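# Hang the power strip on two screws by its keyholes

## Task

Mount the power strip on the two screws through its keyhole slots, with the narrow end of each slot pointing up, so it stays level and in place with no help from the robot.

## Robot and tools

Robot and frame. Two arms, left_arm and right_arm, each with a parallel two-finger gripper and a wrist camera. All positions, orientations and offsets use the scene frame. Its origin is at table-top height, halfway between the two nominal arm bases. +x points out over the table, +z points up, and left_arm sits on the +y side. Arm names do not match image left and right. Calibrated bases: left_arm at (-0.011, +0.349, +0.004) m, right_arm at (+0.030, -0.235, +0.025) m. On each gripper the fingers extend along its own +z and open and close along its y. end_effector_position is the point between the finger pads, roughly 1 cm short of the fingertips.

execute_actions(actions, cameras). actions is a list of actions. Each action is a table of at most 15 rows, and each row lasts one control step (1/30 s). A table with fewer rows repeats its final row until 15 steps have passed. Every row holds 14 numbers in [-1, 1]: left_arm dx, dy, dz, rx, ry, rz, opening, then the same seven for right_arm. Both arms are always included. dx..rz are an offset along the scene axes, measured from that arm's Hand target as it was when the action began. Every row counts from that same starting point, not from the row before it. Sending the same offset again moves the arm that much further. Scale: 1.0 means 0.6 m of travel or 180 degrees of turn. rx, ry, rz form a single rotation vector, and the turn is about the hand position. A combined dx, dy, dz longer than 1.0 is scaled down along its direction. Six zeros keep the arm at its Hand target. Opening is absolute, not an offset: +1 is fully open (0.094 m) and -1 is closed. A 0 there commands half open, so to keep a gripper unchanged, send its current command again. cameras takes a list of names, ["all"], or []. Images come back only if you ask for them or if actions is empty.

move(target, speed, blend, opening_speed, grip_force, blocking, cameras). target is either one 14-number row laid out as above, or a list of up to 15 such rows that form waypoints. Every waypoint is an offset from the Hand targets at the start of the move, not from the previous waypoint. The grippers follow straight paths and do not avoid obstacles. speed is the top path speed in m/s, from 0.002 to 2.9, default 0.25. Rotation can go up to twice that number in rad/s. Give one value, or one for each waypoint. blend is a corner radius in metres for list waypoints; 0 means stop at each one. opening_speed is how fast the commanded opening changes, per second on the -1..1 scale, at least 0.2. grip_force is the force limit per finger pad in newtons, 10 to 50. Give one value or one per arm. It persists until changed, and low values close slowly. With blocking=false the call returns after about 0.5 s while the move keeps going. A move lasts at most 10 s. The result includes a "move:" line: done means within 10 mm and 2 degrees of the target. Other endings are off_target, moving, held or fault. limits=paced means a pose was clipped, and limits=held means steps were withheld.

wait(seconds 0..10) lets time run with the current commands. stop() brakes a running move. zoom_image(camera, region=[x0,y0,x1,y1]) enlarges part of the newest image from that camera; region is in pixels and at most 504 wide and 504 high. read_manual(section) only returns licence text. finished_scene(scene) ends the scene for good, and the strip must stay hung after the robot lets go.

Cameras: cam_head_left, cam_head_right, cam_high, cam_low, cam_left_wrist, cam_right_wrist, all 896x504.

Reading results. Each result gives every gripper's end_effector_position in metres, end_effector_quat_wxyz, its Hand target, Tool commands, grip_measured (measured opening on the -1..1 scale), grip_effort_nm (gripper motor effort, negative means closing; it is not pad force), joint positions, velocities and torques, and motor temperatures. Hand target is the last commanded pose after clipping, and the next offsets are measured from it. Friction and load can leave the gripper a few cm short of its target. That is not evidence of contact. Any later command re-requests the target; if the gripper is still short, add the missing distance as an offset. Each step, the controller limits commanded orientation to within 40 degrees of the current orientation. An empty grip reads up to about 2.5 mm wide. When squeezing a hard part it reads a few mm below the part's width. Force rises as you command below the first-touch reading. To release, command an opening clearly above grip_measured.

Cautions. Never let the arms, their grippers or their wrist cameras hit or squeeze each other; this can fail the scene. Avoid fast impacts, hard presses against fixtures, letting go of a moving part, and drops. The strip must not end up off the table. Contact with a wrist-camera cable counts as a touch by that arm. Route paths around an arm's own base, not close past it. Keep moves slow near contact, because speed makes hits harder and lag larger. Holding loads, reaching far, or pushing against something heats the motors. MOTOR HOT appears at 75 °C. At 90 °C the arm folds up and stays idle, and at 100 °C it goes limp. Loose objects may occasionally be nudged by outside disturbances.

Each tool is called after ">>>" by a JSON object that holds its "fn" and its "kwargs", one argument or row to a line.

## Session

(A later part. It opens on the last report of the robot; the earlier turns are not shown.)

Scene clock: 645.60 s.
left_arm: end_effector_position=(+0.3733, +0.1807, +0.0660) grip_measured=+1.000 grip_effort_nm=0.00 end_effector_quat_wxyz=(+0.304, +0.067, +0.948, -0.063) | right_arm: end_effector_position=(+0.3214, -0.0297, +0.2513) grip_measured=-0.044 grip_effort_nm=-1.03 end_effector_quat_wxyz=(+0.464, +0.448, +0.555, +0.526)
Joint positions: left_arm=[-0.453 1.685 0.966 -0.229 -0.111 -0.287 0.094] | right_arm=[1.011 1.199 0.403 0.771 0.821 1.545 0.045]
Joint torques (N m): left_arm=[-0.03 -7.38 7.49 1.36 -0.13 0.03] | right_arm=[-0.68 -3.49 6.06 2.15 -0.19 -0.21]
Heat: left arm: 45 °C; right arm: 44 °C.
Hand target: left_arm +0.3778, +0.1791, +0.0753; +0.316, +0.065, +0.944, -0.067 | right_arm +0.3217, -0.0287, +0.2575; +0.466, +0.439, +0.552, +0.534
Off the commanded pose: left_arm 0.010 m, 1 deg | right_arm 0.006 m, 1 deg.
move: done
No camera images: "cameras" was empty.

>>> {"fn": "move", "kwargs": {
  "target": [
    [0,0,0,0,0,0,1,0,0,-0.0067,0,0,0,-0.12]
  ],
  "speed": 0.03,
  "cameras": []
}}

>>> {"fn": "move", "kwargs": {
  "target": [
    [0,0,0,0,0,0,1,0,0,-0.0067,0,0,0,-0.12]
  ],
  "speed": 0.03,
  "cameras": []
}}

Scene clock: 647.70 s.
left_arm: end_effector_position=(+0.3733, +0.1807, +0.0660) grip_measured=+1.000 grip_effort_nm=0.00 end_effector_quat_wxyz=(+0.304, +0.067, +0.948, -0.063) | right_arm: end_effector_position=(+0.3210, -0.0299, +0.2458) grip_measured=-0.044 grip_effort_nm=-1.03 end_effector_quat_wxyz=(+0.464, +0.446, +0.560, +0.521)
Joint positions: left_arm=[-0.453 1.685 0.966 -0.229 -0.111 -0.287 0.094] | right_arm=[1.011 1.206 0.393 0.775 0.819 1.545 0.045]
Joint torques (N m): left_arm=[-0.02 -7.35 7.5 1.36 -0.14 0.03] | right_arm=[-0.72 -3.3 5.78 2.39 -0.15 -0.23]
Heat: left arm: 45 °C; right arm: 44 °C.
Hand target: left_arm +0.3778, +0.1791, +0.0753; +0.316, +0.065, +0.944, -0.067 | right_arm +0.3217, -0.0288, +0.2536; +0.466, +0.439, +0.552, +0.534
Off the commanded pose: left_arm 0.010 m, 1 deg | right_arm 0.008 m, 2 deg.
move: done
No camera images: "cameras" was empty.

Scene clock: 648.57 s.
left_arm: end_effector_position=(+0.3733, +0.1807, +0.0660) grip_measured=+1.000 grip_effort_nm=0.00 end_effector_quat_wxyz=(+0.304, +0.067, +0.948, -0.063) | right_arm: end_effector_position=(+0.3210, -0.0298, +0.2438) grip_measured=-0.044 grip_effort_nm=-1.03 end_effector_quat_wxyz=(+0.463, +0.447, +0.557, +0.524)
Joint positions: left_arm=[-0.453 1.685 0.966 -0.229 -0.111 -0.287 0.094] | right_arm=[1.011 1.219 0.383 0.806 0.819 1.545 0.045]
Joint torques (N m): left_arm=[-0.05 -7.36 7.5 1.36 -0.13 0.03] | right_arm=[-0.65 -3 5.67 2.29 -0.18 -0.2]
Heat: left arm: 45 °C; right arm: 45 °C.
Hand target: left_arm +0.3778, +0.1791, +0.0753; +0.316, +0.065, +0.944, -0.067 | right_arm +0.3217, -0.0288, +0.2496; +0.466, +0.439, +0.552, +0.534
Off the commanded pose: left_arm 0.010 m, 1 deg | right_arm 0.006 m, 2 deg.
move: done
No camera images: "cameras" was empty.

>>> {"fn": "move", "kwargs": {
  "target": [
    [0,0,0,0,0,0,1,0,0,-0.0050,0,0,0,-0.12]
  ],
  "speed": 0.03,
  "cameras": ["cam_high","cam_head_right","cam_head_left"]
}}

>>> {"fn": "zoom_image", "kwargs": {
  "camera": "cam_high",
  "region": [330, 122, 360, 146]
}}

>>> {"fn": "zoom_image", "kwargs": {
  "camera": "cam_high",
  "region": [478, 190, 508, 214]
}}

>>> {"fn": "zoom_image", "kwargs": {
  "camera": "cam_head_right",
  "region": [352, 306, 382, 330]
}}

>>> {"fn": "zoom_image", "kwargs": {
  "camera": "cam_head_right",
  "region": [426, 216, 456, 240]
}}

>>> {"fn": "zoom_image", "kwargs": {
  "camera": "cam_head_left",
  "region": [340, 220, 460, 340]
}}

Scene clock: 650.80 s.
left_arm: end_effector_position=(+0.3733, +0.1807, +0.0660) grip_measured=+1.000 grip_effort_nm=0.00 end_effector_quat_wxyz=(+0.304, +0.067, +0.948, -0.063) | right_arm: end_effector_position=(+0.3212, -0.0296, +0.2434) grip_measured=-0.044 grip_effort_nm=-1.03 end_effector_quat_wxyz=(+0.463, +0.447, +0.554, +0.528)
Joint positions: left_arm=[-0.453 1.685 0.966 -0.229 -0.111 -0.287 0.094] | right_arm=[1.011 1.23 0.376 0.834 0.819 1.545 0.045]
Joint torques (N m): left_arm=[-0.02 -7.38 7.49 1.36 -0.13 0.04] | right_arm=[-0.58 -2.85 5.46 2.23 -0.2 -0.21]
Heat: left arm: 45 °C; right arm: 45 °C.
Hand target: left_arm +0.3778, +0.1791, +0.0753; +0.316, +0.065, +0.944, -0.067 | right_arm +0.3217, -0.0288, +0.2465; +0.466, +0.439, +0.552, +0.534
Off the commanded pose: left_arm 0.010 m, 1 deg | right_arm 0.003 m, 1 deg.
move: done
Images, in order (width x height): cam_head_left 896x504, cam_head_right 896x504, cam_high 896x504.

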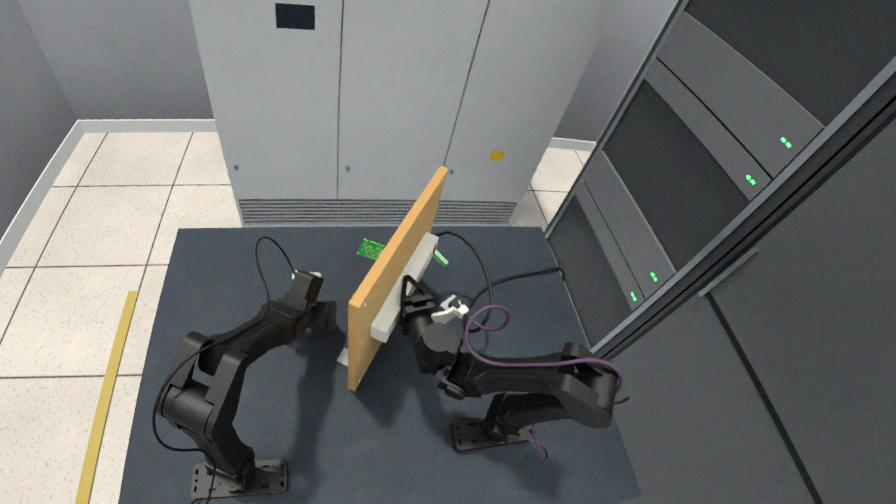

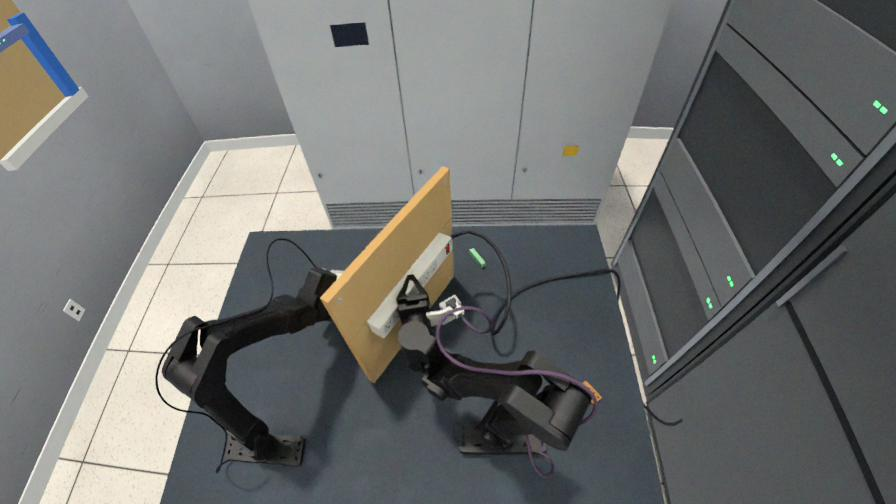

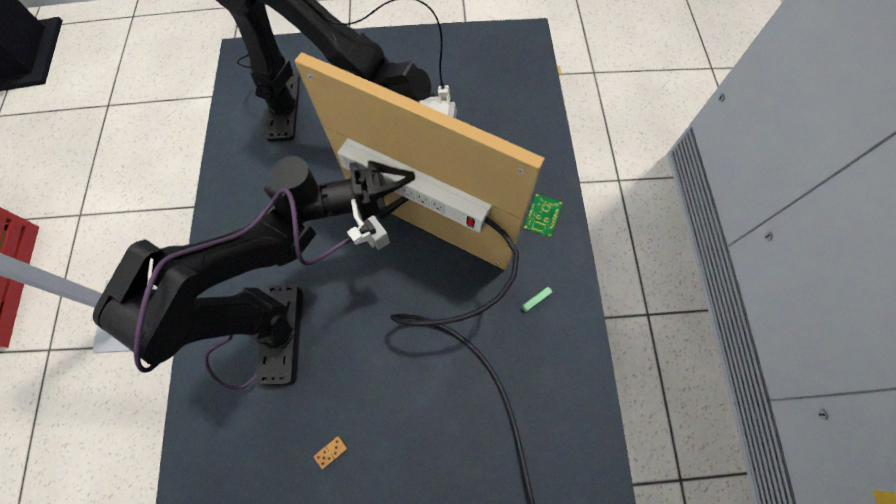

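Scaled by 16.800 from the camera's 896x504 image, which has a finer 1280x720 frame.

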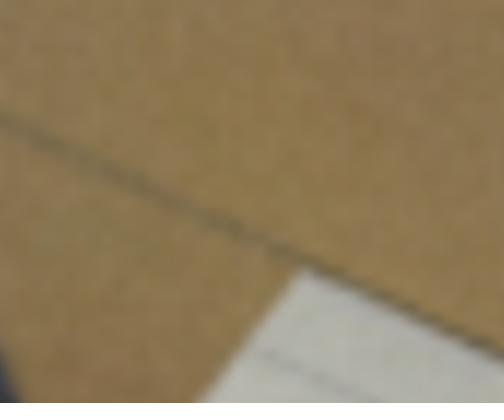

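Scaled by 16.800 from the camera's 896x504 image, which has a finer 1280x720 frame.

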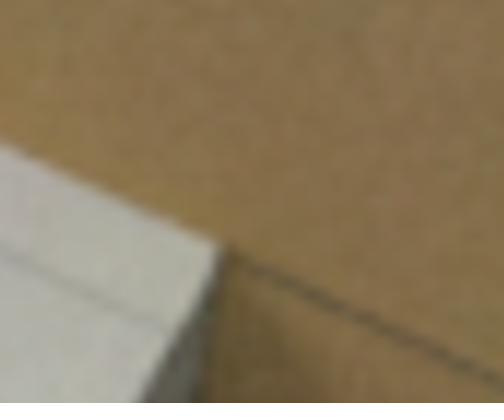

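Scaled by 16.800 from the camera's 896x504 image, which has a finer 1280x720 frame.

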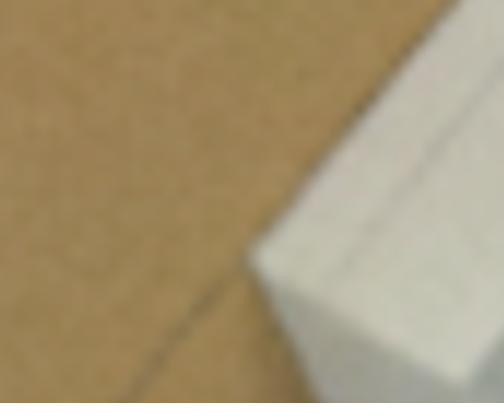

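Scaled by 16.800 from the camera's 896x504 image, which has a finer 1280x720 frame.

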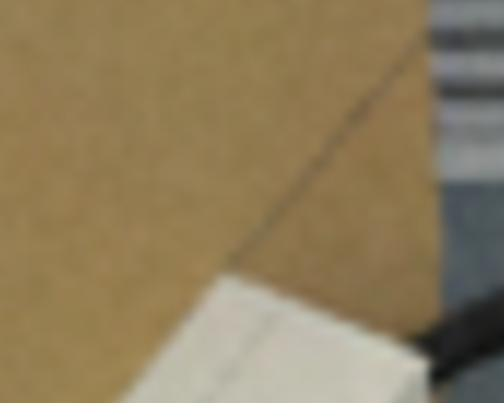

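Scaled by 4.200 from the camera's 896x504 image, which has a finer 1280x720 frame.

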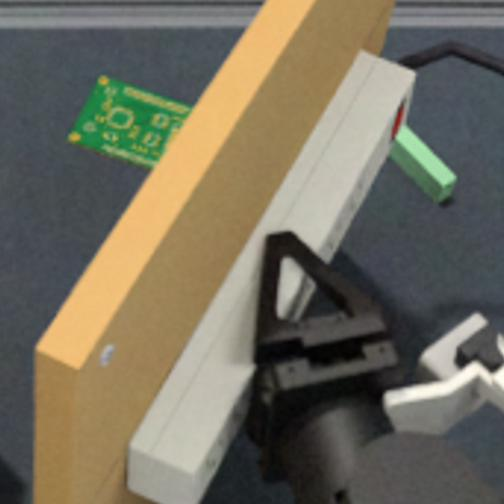

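>>> {"fn": "move", "kwargs": {
  "target": [
    [0,0,0,0,0,0,1,0,0,-0.0050,0.0030,0.00469,0,-0.12]
  ],
  "speed": 0.03,
  "cameras": []
}}

Scene clock: 654.23 s.
left_arm: end_effector_position=(+0.3733, +0.1807, +0.0660) grip_measured=+1.000 grip_effort_nm=0.00 end_effector_quat_wxyz=(+0.304, +0.067, +0.948, -0.063) | right_arm: end_effector_position=(+0.3212, -0.0296, +0.2434) grip_measured=-0.044 grip_effort_nm=-1.03 end_effector_quat_wxyz=(+0.460, +0.450, +0.552, +0.531)
Joint positions: left_arm=[-0.453 1.685 0.966 -0.229 -0.111 -0.287 0.094] | right_arm=[1.011 1.23 0.376 0.834 0.819 1.554 0.045]
Joint torques (N m): left_arm=[-0.02 -7.36 7.49 1.36 -0.13 0.04] | right_arm=[-0.44 -2.97 5.75 2.04 -0.18 -0.02]
Heat: left arm: 45 °C; right arm: 45 °C.
Hand target: left_arm +0.3778, +0.1791, +0.0753; +0.316, +0.065, +0.944, -0.067 | right_arm +0.3217, -0.0287, +0.2435; +0.460, +0.445, +0.553, +0.534
Off the commanded pose: left_arm 0.010 m, 1 deg | right_arm 0.001 m, 1 deg.
move: done
No camera images: "cameras" was empty.

>>> {"fn": "move", "kwargs": {
  "target": [
    [0,0,0,0,0,0,1,0,0,0.0133,0,0,0,-0.12]
  ],
  "speed": 0.04,
  "cameras": ["cam_high","cam_head_right","cam_head_left"]
}}

>>> {"fn": "zoom_image", "kwargs": {
  "camera": "cam_high",
  "region": [320, 110, 520, 270]
}}

>>> {"fn": "zoom_image", "kwargs": {
  "camera": "cam_high",
  "region": [478, 190, 508, 214]
}}

>>> {"fn": "zoom_image", "kwargs": {
  "camera": "cam_head_right",
  "region": [345, 215, 495, 335]
}}

Scene clock: 657.77 s.
left_arm: end_effector_position=(+0.3733, +0.1807, +0.0660) grip_measured=+1.000 grip_effort_nm=0.00 end_effector_quat_wxyz=(+0.304, +0.067, +0.948, -0.063) | right_arm: end_effector_position=(+0.3211, -0.0298, +0.2429) grip_measured=-0.044 grip_effort_nm=-1.03 end_effector_quat_wxyz=(+0.460, +0.449, +0.554, +0.529)
Joint positions: left_arm=[-0.453 1.685 0.966 -0.229 -0.111 -0.287 0.094] | right_arm=[1.009 1.225 0.376 0.825 0.815 1.555 0.045]
Joint torques (N m): left_arm=[-0.03 -7.36 7.5 1.36 -0.14 0.03] | right_arm=[-0.32 -5.27 7.43 1.69 -0.13 -0.05]
Heat: left arm: 45 °C; right arm: 45 °C.
Hand target: left_arm +0.3778, +0.1791, +0.0753; +0.316, +0.065, +0.944, -0.067 | right_arm +0.3217, -0.0288, +0.2515; +0.460, +0.445, +0.553, +0.534
Off the commanded pose: left_arm 0.010 m, 1 deg | right_arm 0.009 m, 1 deg.
move: done
Images, in order (width x height): cam_head_left 896x504, cam_head_right 896x504, cam_high 896x504.

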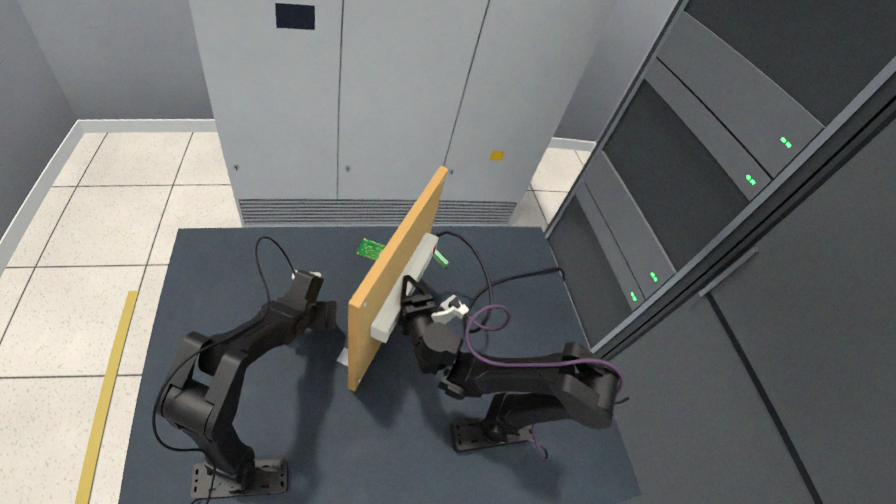

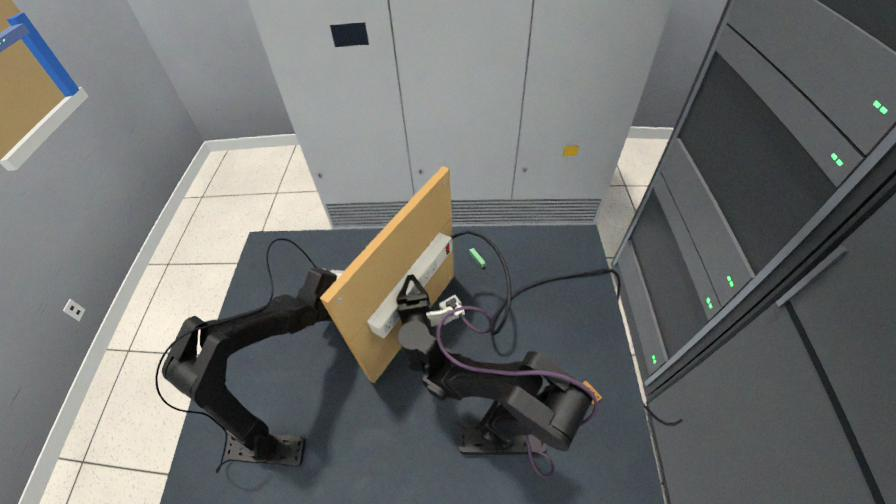

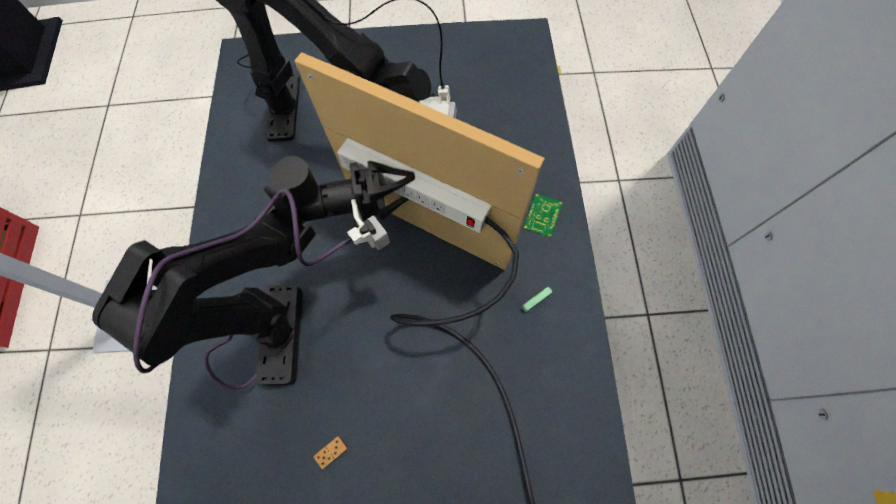

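Scaled by 2.520 from the camera's 896x504 image, which has a finer 1280x720 frame.

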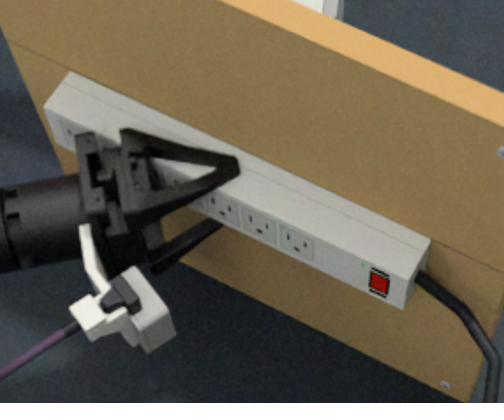

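Scaled by 16.800 from the camera's 896x504 image, which has a finer 1280x720 frame.

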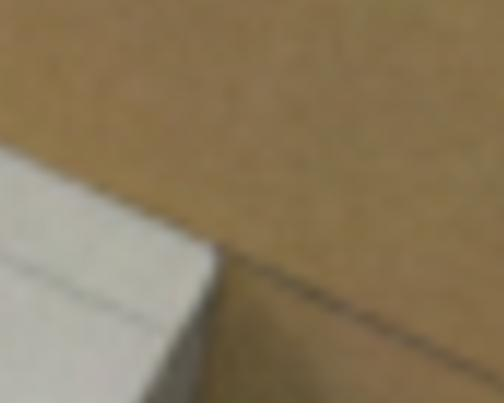

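Scaled by 3.360 from the camera's 896x504 image, which has a finer 1280x720 frame.

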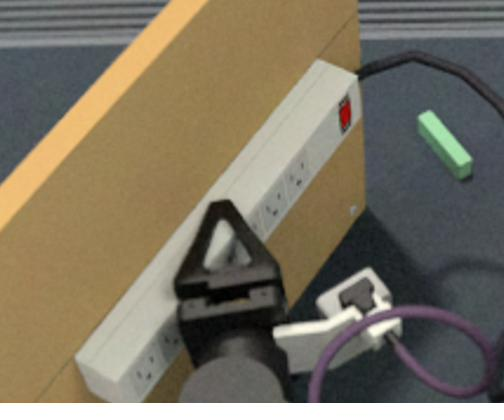

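>>> {"fn": "move", "kwargs": {
  "target": [0,0,0,0,0,0,1,0,0,0,0,0,0,0.85],
  "opening_speed": 0.3,
  "cameras": ["cam_high","cam_head_right","cam_head_left"]
}}

>>> {"fn": "zoom_image", "kwargs": {
  "camera": "cam_high",
  "region": [320, 110, 520, 270]
}}

>>> {"fn": "zoom_image", "kwargs": {
  "camera": "cam_head_right",
  "region": [345, 215, 495, 335]
}}

Scene clock: 662.13 s.
left_arm: end_effector_position=(+0.3733, +0.1807, +0.0660) grip_measured=+1.000 grip_effort_nm=0.00 end_effector_quat_wxyz=(+0.304, +0.067, +0.948, -0.063) | right_arm: end_effector_position=(+0.3208, -0.0283, +0.2415) grip_measured=+0.848 grip_effort_nm=0.09 end_effector_quat_wxyz=(+0.458, +0.446, +0.558, +0.529)
Joint positions: left_arm=[-0.453 1.685 0.966 -0.229 -0.111 -0.287 0.094] | right_arm=[1.009 1.225 0.376 0.818 0.807 1.555 0.087]
Joint torques (N m): left_arm=[-0.03 -7.36 7.5 1.36 -0.13 0.04] | right_arm=[-0.54 -5.14 7.23 1.68 -0.04 -0.12]
Heat: left arm: 46 °C; right arm: 44 °C.
Hand target: left_arm +0.3778, +0.1791, +0.0753; +0.316, +0.065, +0.944, -0.067 | right_arm +0.3217, -0.0288, +0.2514; +0.460, +0.445, +0.553, +0.534
Off the commanded pose: left_arm 0.010 m, 1 deg | right_arm 0.010 m, 1 deg.
move: done
Images, in order (width x height): cam_head_left 896x504, cam_head_right 896x504, cam_high 896x504.

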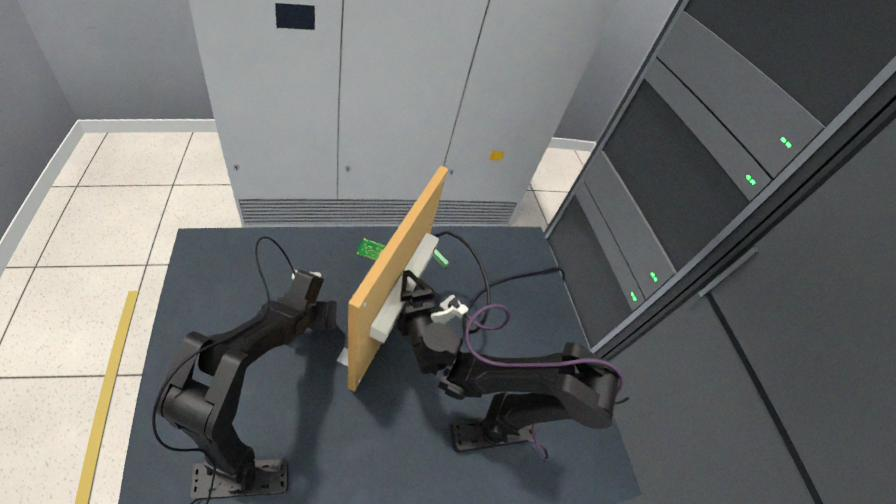

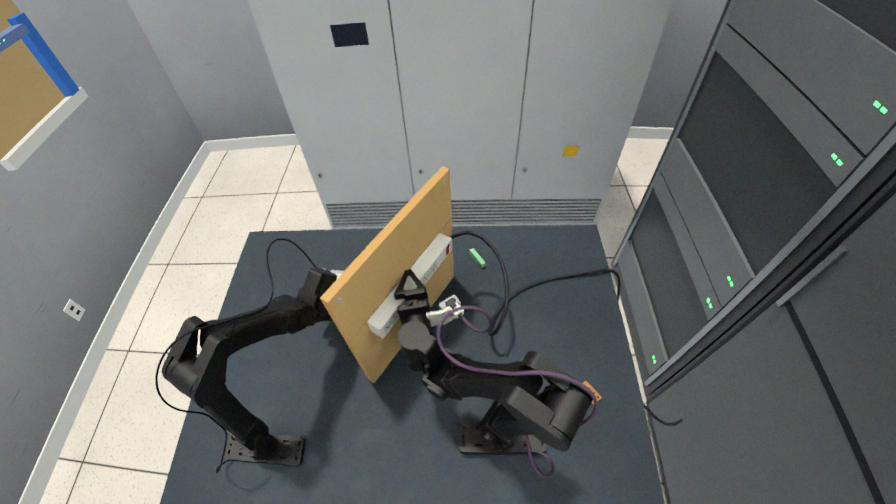

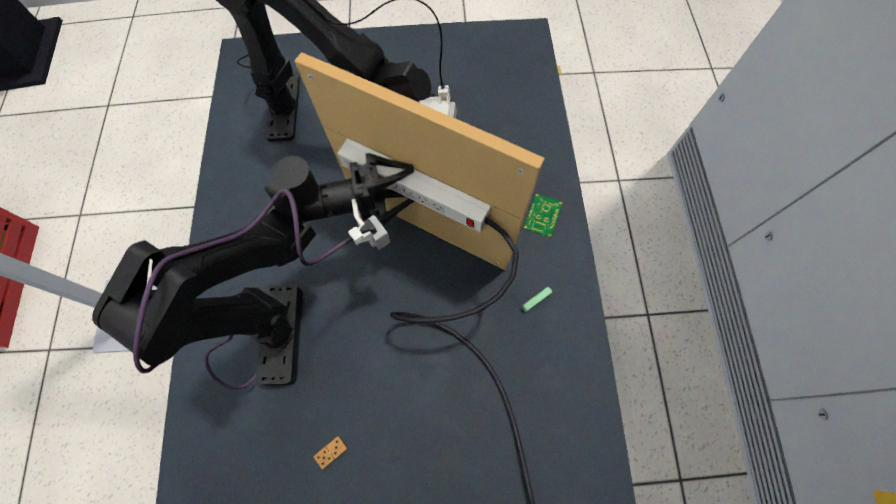

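Scaled by 2.520 from the camera's 896x504 image, which has a finer 1280x720 frame.

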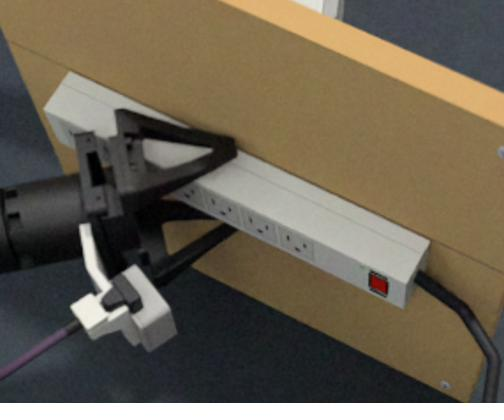

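Scaled by 3.360 from the camera's 896x504 image, which has a finer 1280x720 frame.

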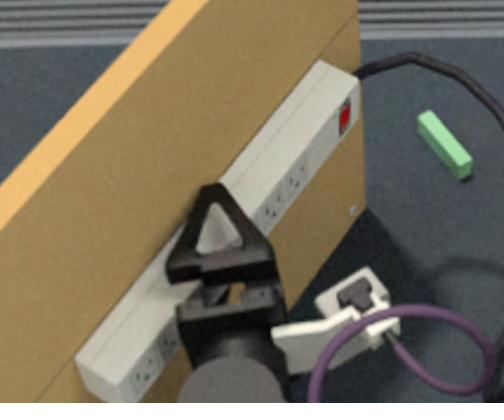

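>>> {"fn": "move", "kwargs": {
  "target": [0,0,0,0,0,0,1,-0.0650,-0.1020,0.0,0,0,0,0.85],
  "speed": 0.08,
  "cameras": ["cam_high","cam_head_right","cam_head_left"]
}}

>>> {"fn": "zoom_image", "kwargs": {
  "camera": "cam_high",
  "region": [320, 110, 520, 270]
}}

>>> {"fn": "zoom_image", "kwargs": {
  "camera": "cam_head_right",
  "region": [345, 215, 495, 335]
}}

Scene clock: 665.57 s.
left_arm: end_effector_position=(+0.3733, +0.1807, +0.0660) grip_measured=+1.000 grip_effort_nm=0.00 end_effector_quat_wxyz=(+0.304, +0.067, +0.948, -0.063) | right_arm: end_effector_position=(+0.2829, -0.0877, +0.2565) grip_measured=+0.848 grip_effort_nm=0.09 end_effector_quat_wxyz=(+0.457, +0.447, +0.545, +0.543)
Joint positions: left_arm=[-0.453 1.685 0.966 -0.229 -0.111 -0.287 0.094] | right_arm=[1.001 0.728 0.23 0.506 0.797 1.552 0.087]
Joint torques (N m): left_arm=[-0.03 -7.36 7.5 1.36 -0.13 0.04] | right_arm=[-0.62 -0.9 6.19 1.68 -0.08 -0.07]
Heat: left arm: 46 °C; right arm: 44 °C.
Hand target: left_arm +0.3778, +0.1791, +0.0753; +0.316, +0.065, +0.944, -0.067 | right_arm +0.2827, -0.0899, +0.2515; +0.460, +0.445, +0.553, +0.534
Off the commanded pose: left_arm 0.010 m, 1 deg | right_arm 0.006 m, 1 deg.
move: done
Images, in order (width x height): cam_head_left 896x504, cam_head_right 896x504, cam_high 896x504.

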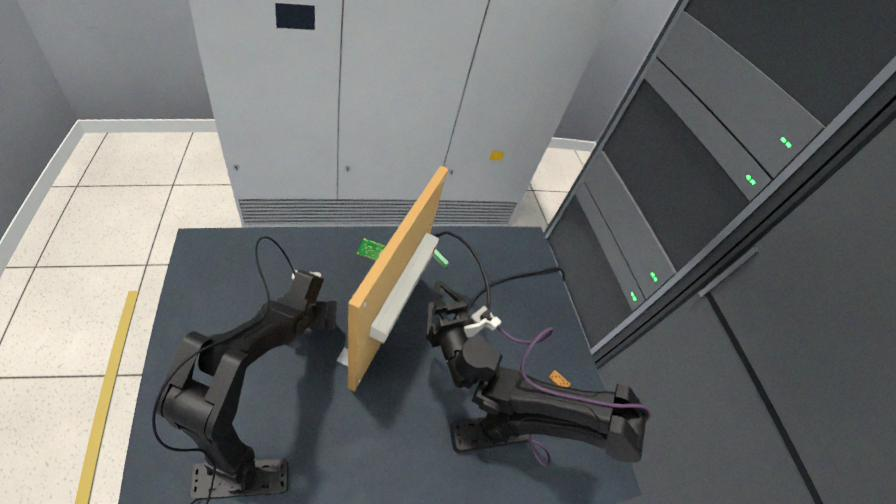

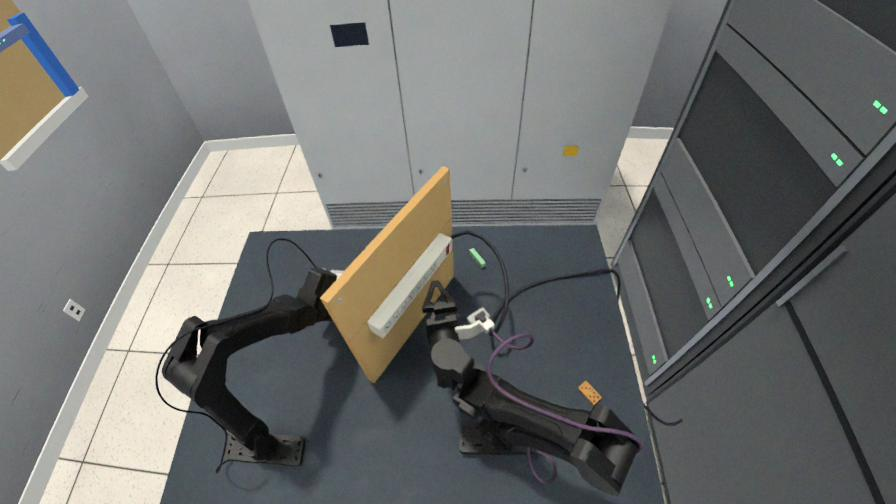

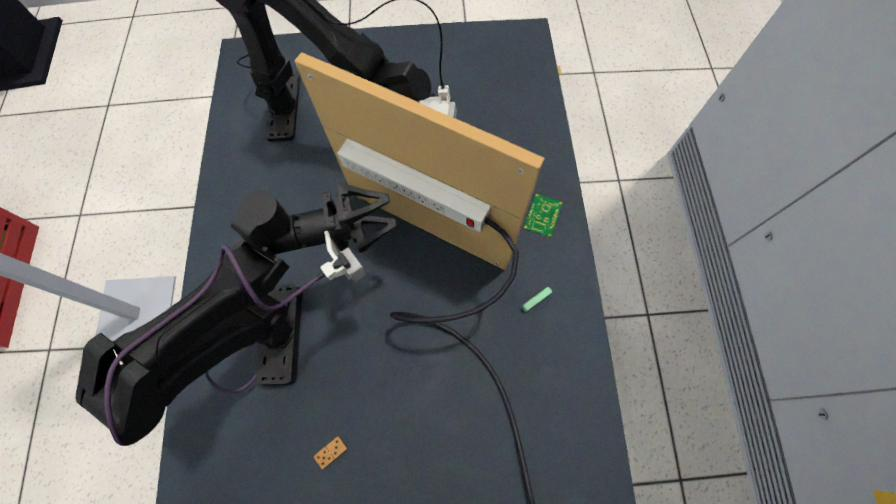

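Scaled by 2.520 from the camera's 896x504 image, which has a finer 1280x720 frame.

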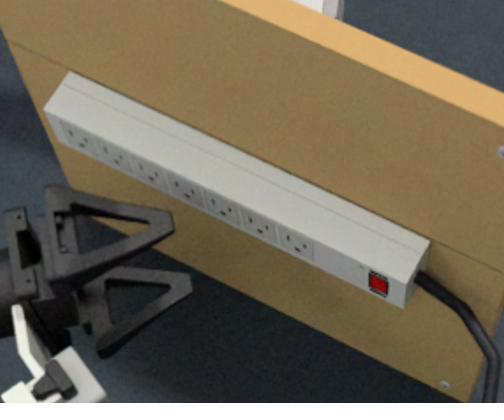

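Scaled by 3.360 from the camera's 896x504 image, which has a finer 1280x720 frame.

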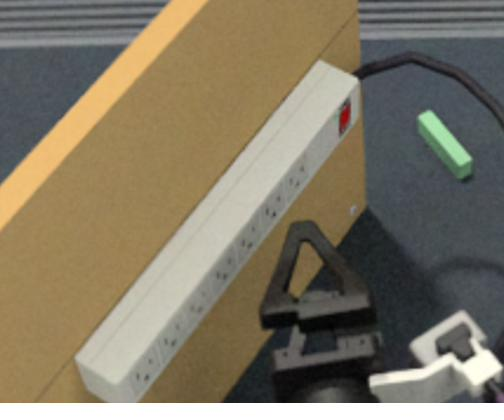

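>>> {"fn": "wait", "kwargs": {
  "seconds": 1,
  "cameras": ["cam_high"]
}}

>>> {"fn": "zoom_image", "kwargs": {
  "camera": "cam_high",
  "region": [330, 122, 390, 170]
}}

>>> {"fn": "zoom_image", "kwargs": {
  "camera": "cam_high",
  "region": [450, 180, 510, 228]
}}

Scene clock: 667.53 s.
left_arm: end_effector_position=(+0.3733, +0.1807, +0.0660) grip_measured=+1.000 grip_effort_nm=0.00 end_effector_quat_wxyz=(+0.304, +0.067, +0.948, -0.063) | right_arm: end_effector_position=(+0.2829, -0.0877, +0.2565) grip_measured=+0.848 grip_effort_nm=0.09 end_effector_quat_wxyz=(+0.457, +0.447, +0.545, +0.542)
Joint positions: left_arm=[-0.453 1.685 0.966 -0.229 -0.111 -0.287 0.094] | right_arm=[1.001 0.728 0.23 0.505 0.797 1.552 0.087]
Joint torques (N m): left_arm=[-0.03 -7.36 7.5 1.36 -0.13 0.04] | right_arm=[-0.66 -0.85 6.19 1.66 -0.08 -0.07]
Heat: left arm: 46 °C; right arm: 43 °C.
Hand target: left_arm +0.3778, +0.1791, +0.0753; +0.316, +0.065, +0.944, -0.067 | right_arm +0.2827, -0.0900, +0.2516; +0.460, +0.445, +0.553, +0.534
Tool commands: left_gripper/opening=+1.0 right_gripper/opening=+0.85
Off the commanded pose: left_arm 0.010 m, 1 deg | right_arm 0.006 m, 1 deg.
wait: 1.00 s; at rest from the start
Images, in order (width x height): cam_high 896x504.

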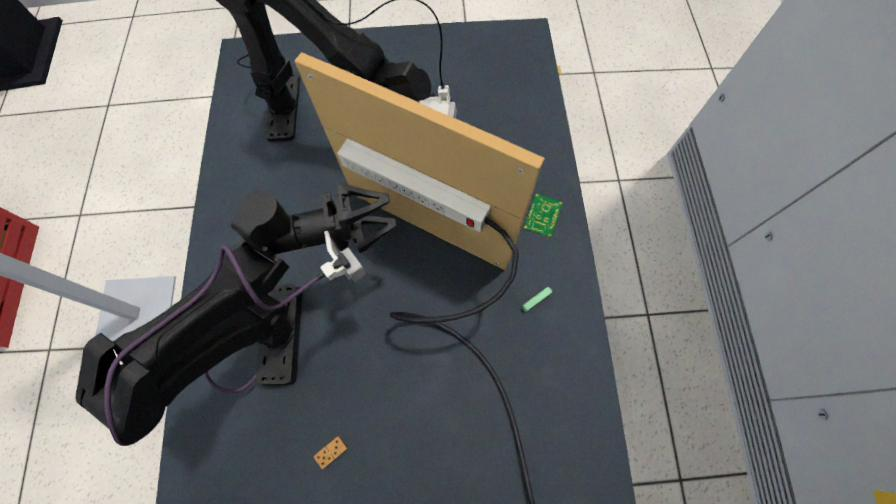

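Scaled by 8.400 from the camera's 896x504 image, which has a finer 1280x720 frame.

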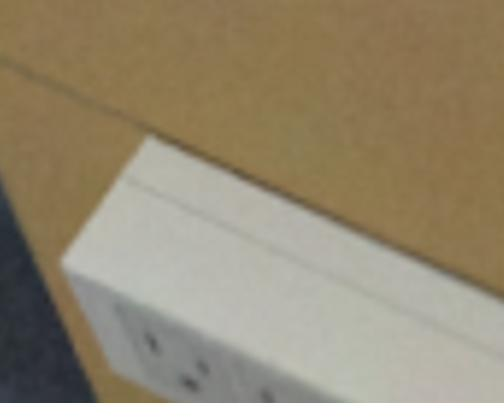

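Scaled by 8.400 from the camera's 896x504 image, which has a finer 1280x720 frame.

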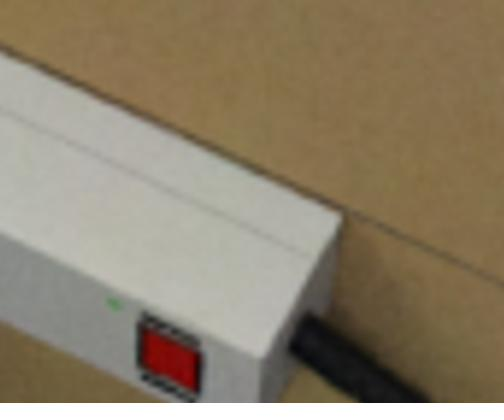

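>>> {"fn": "finished_scene", "kwargs": {
  "scene": 1
}}

The scene is finished: the task was done.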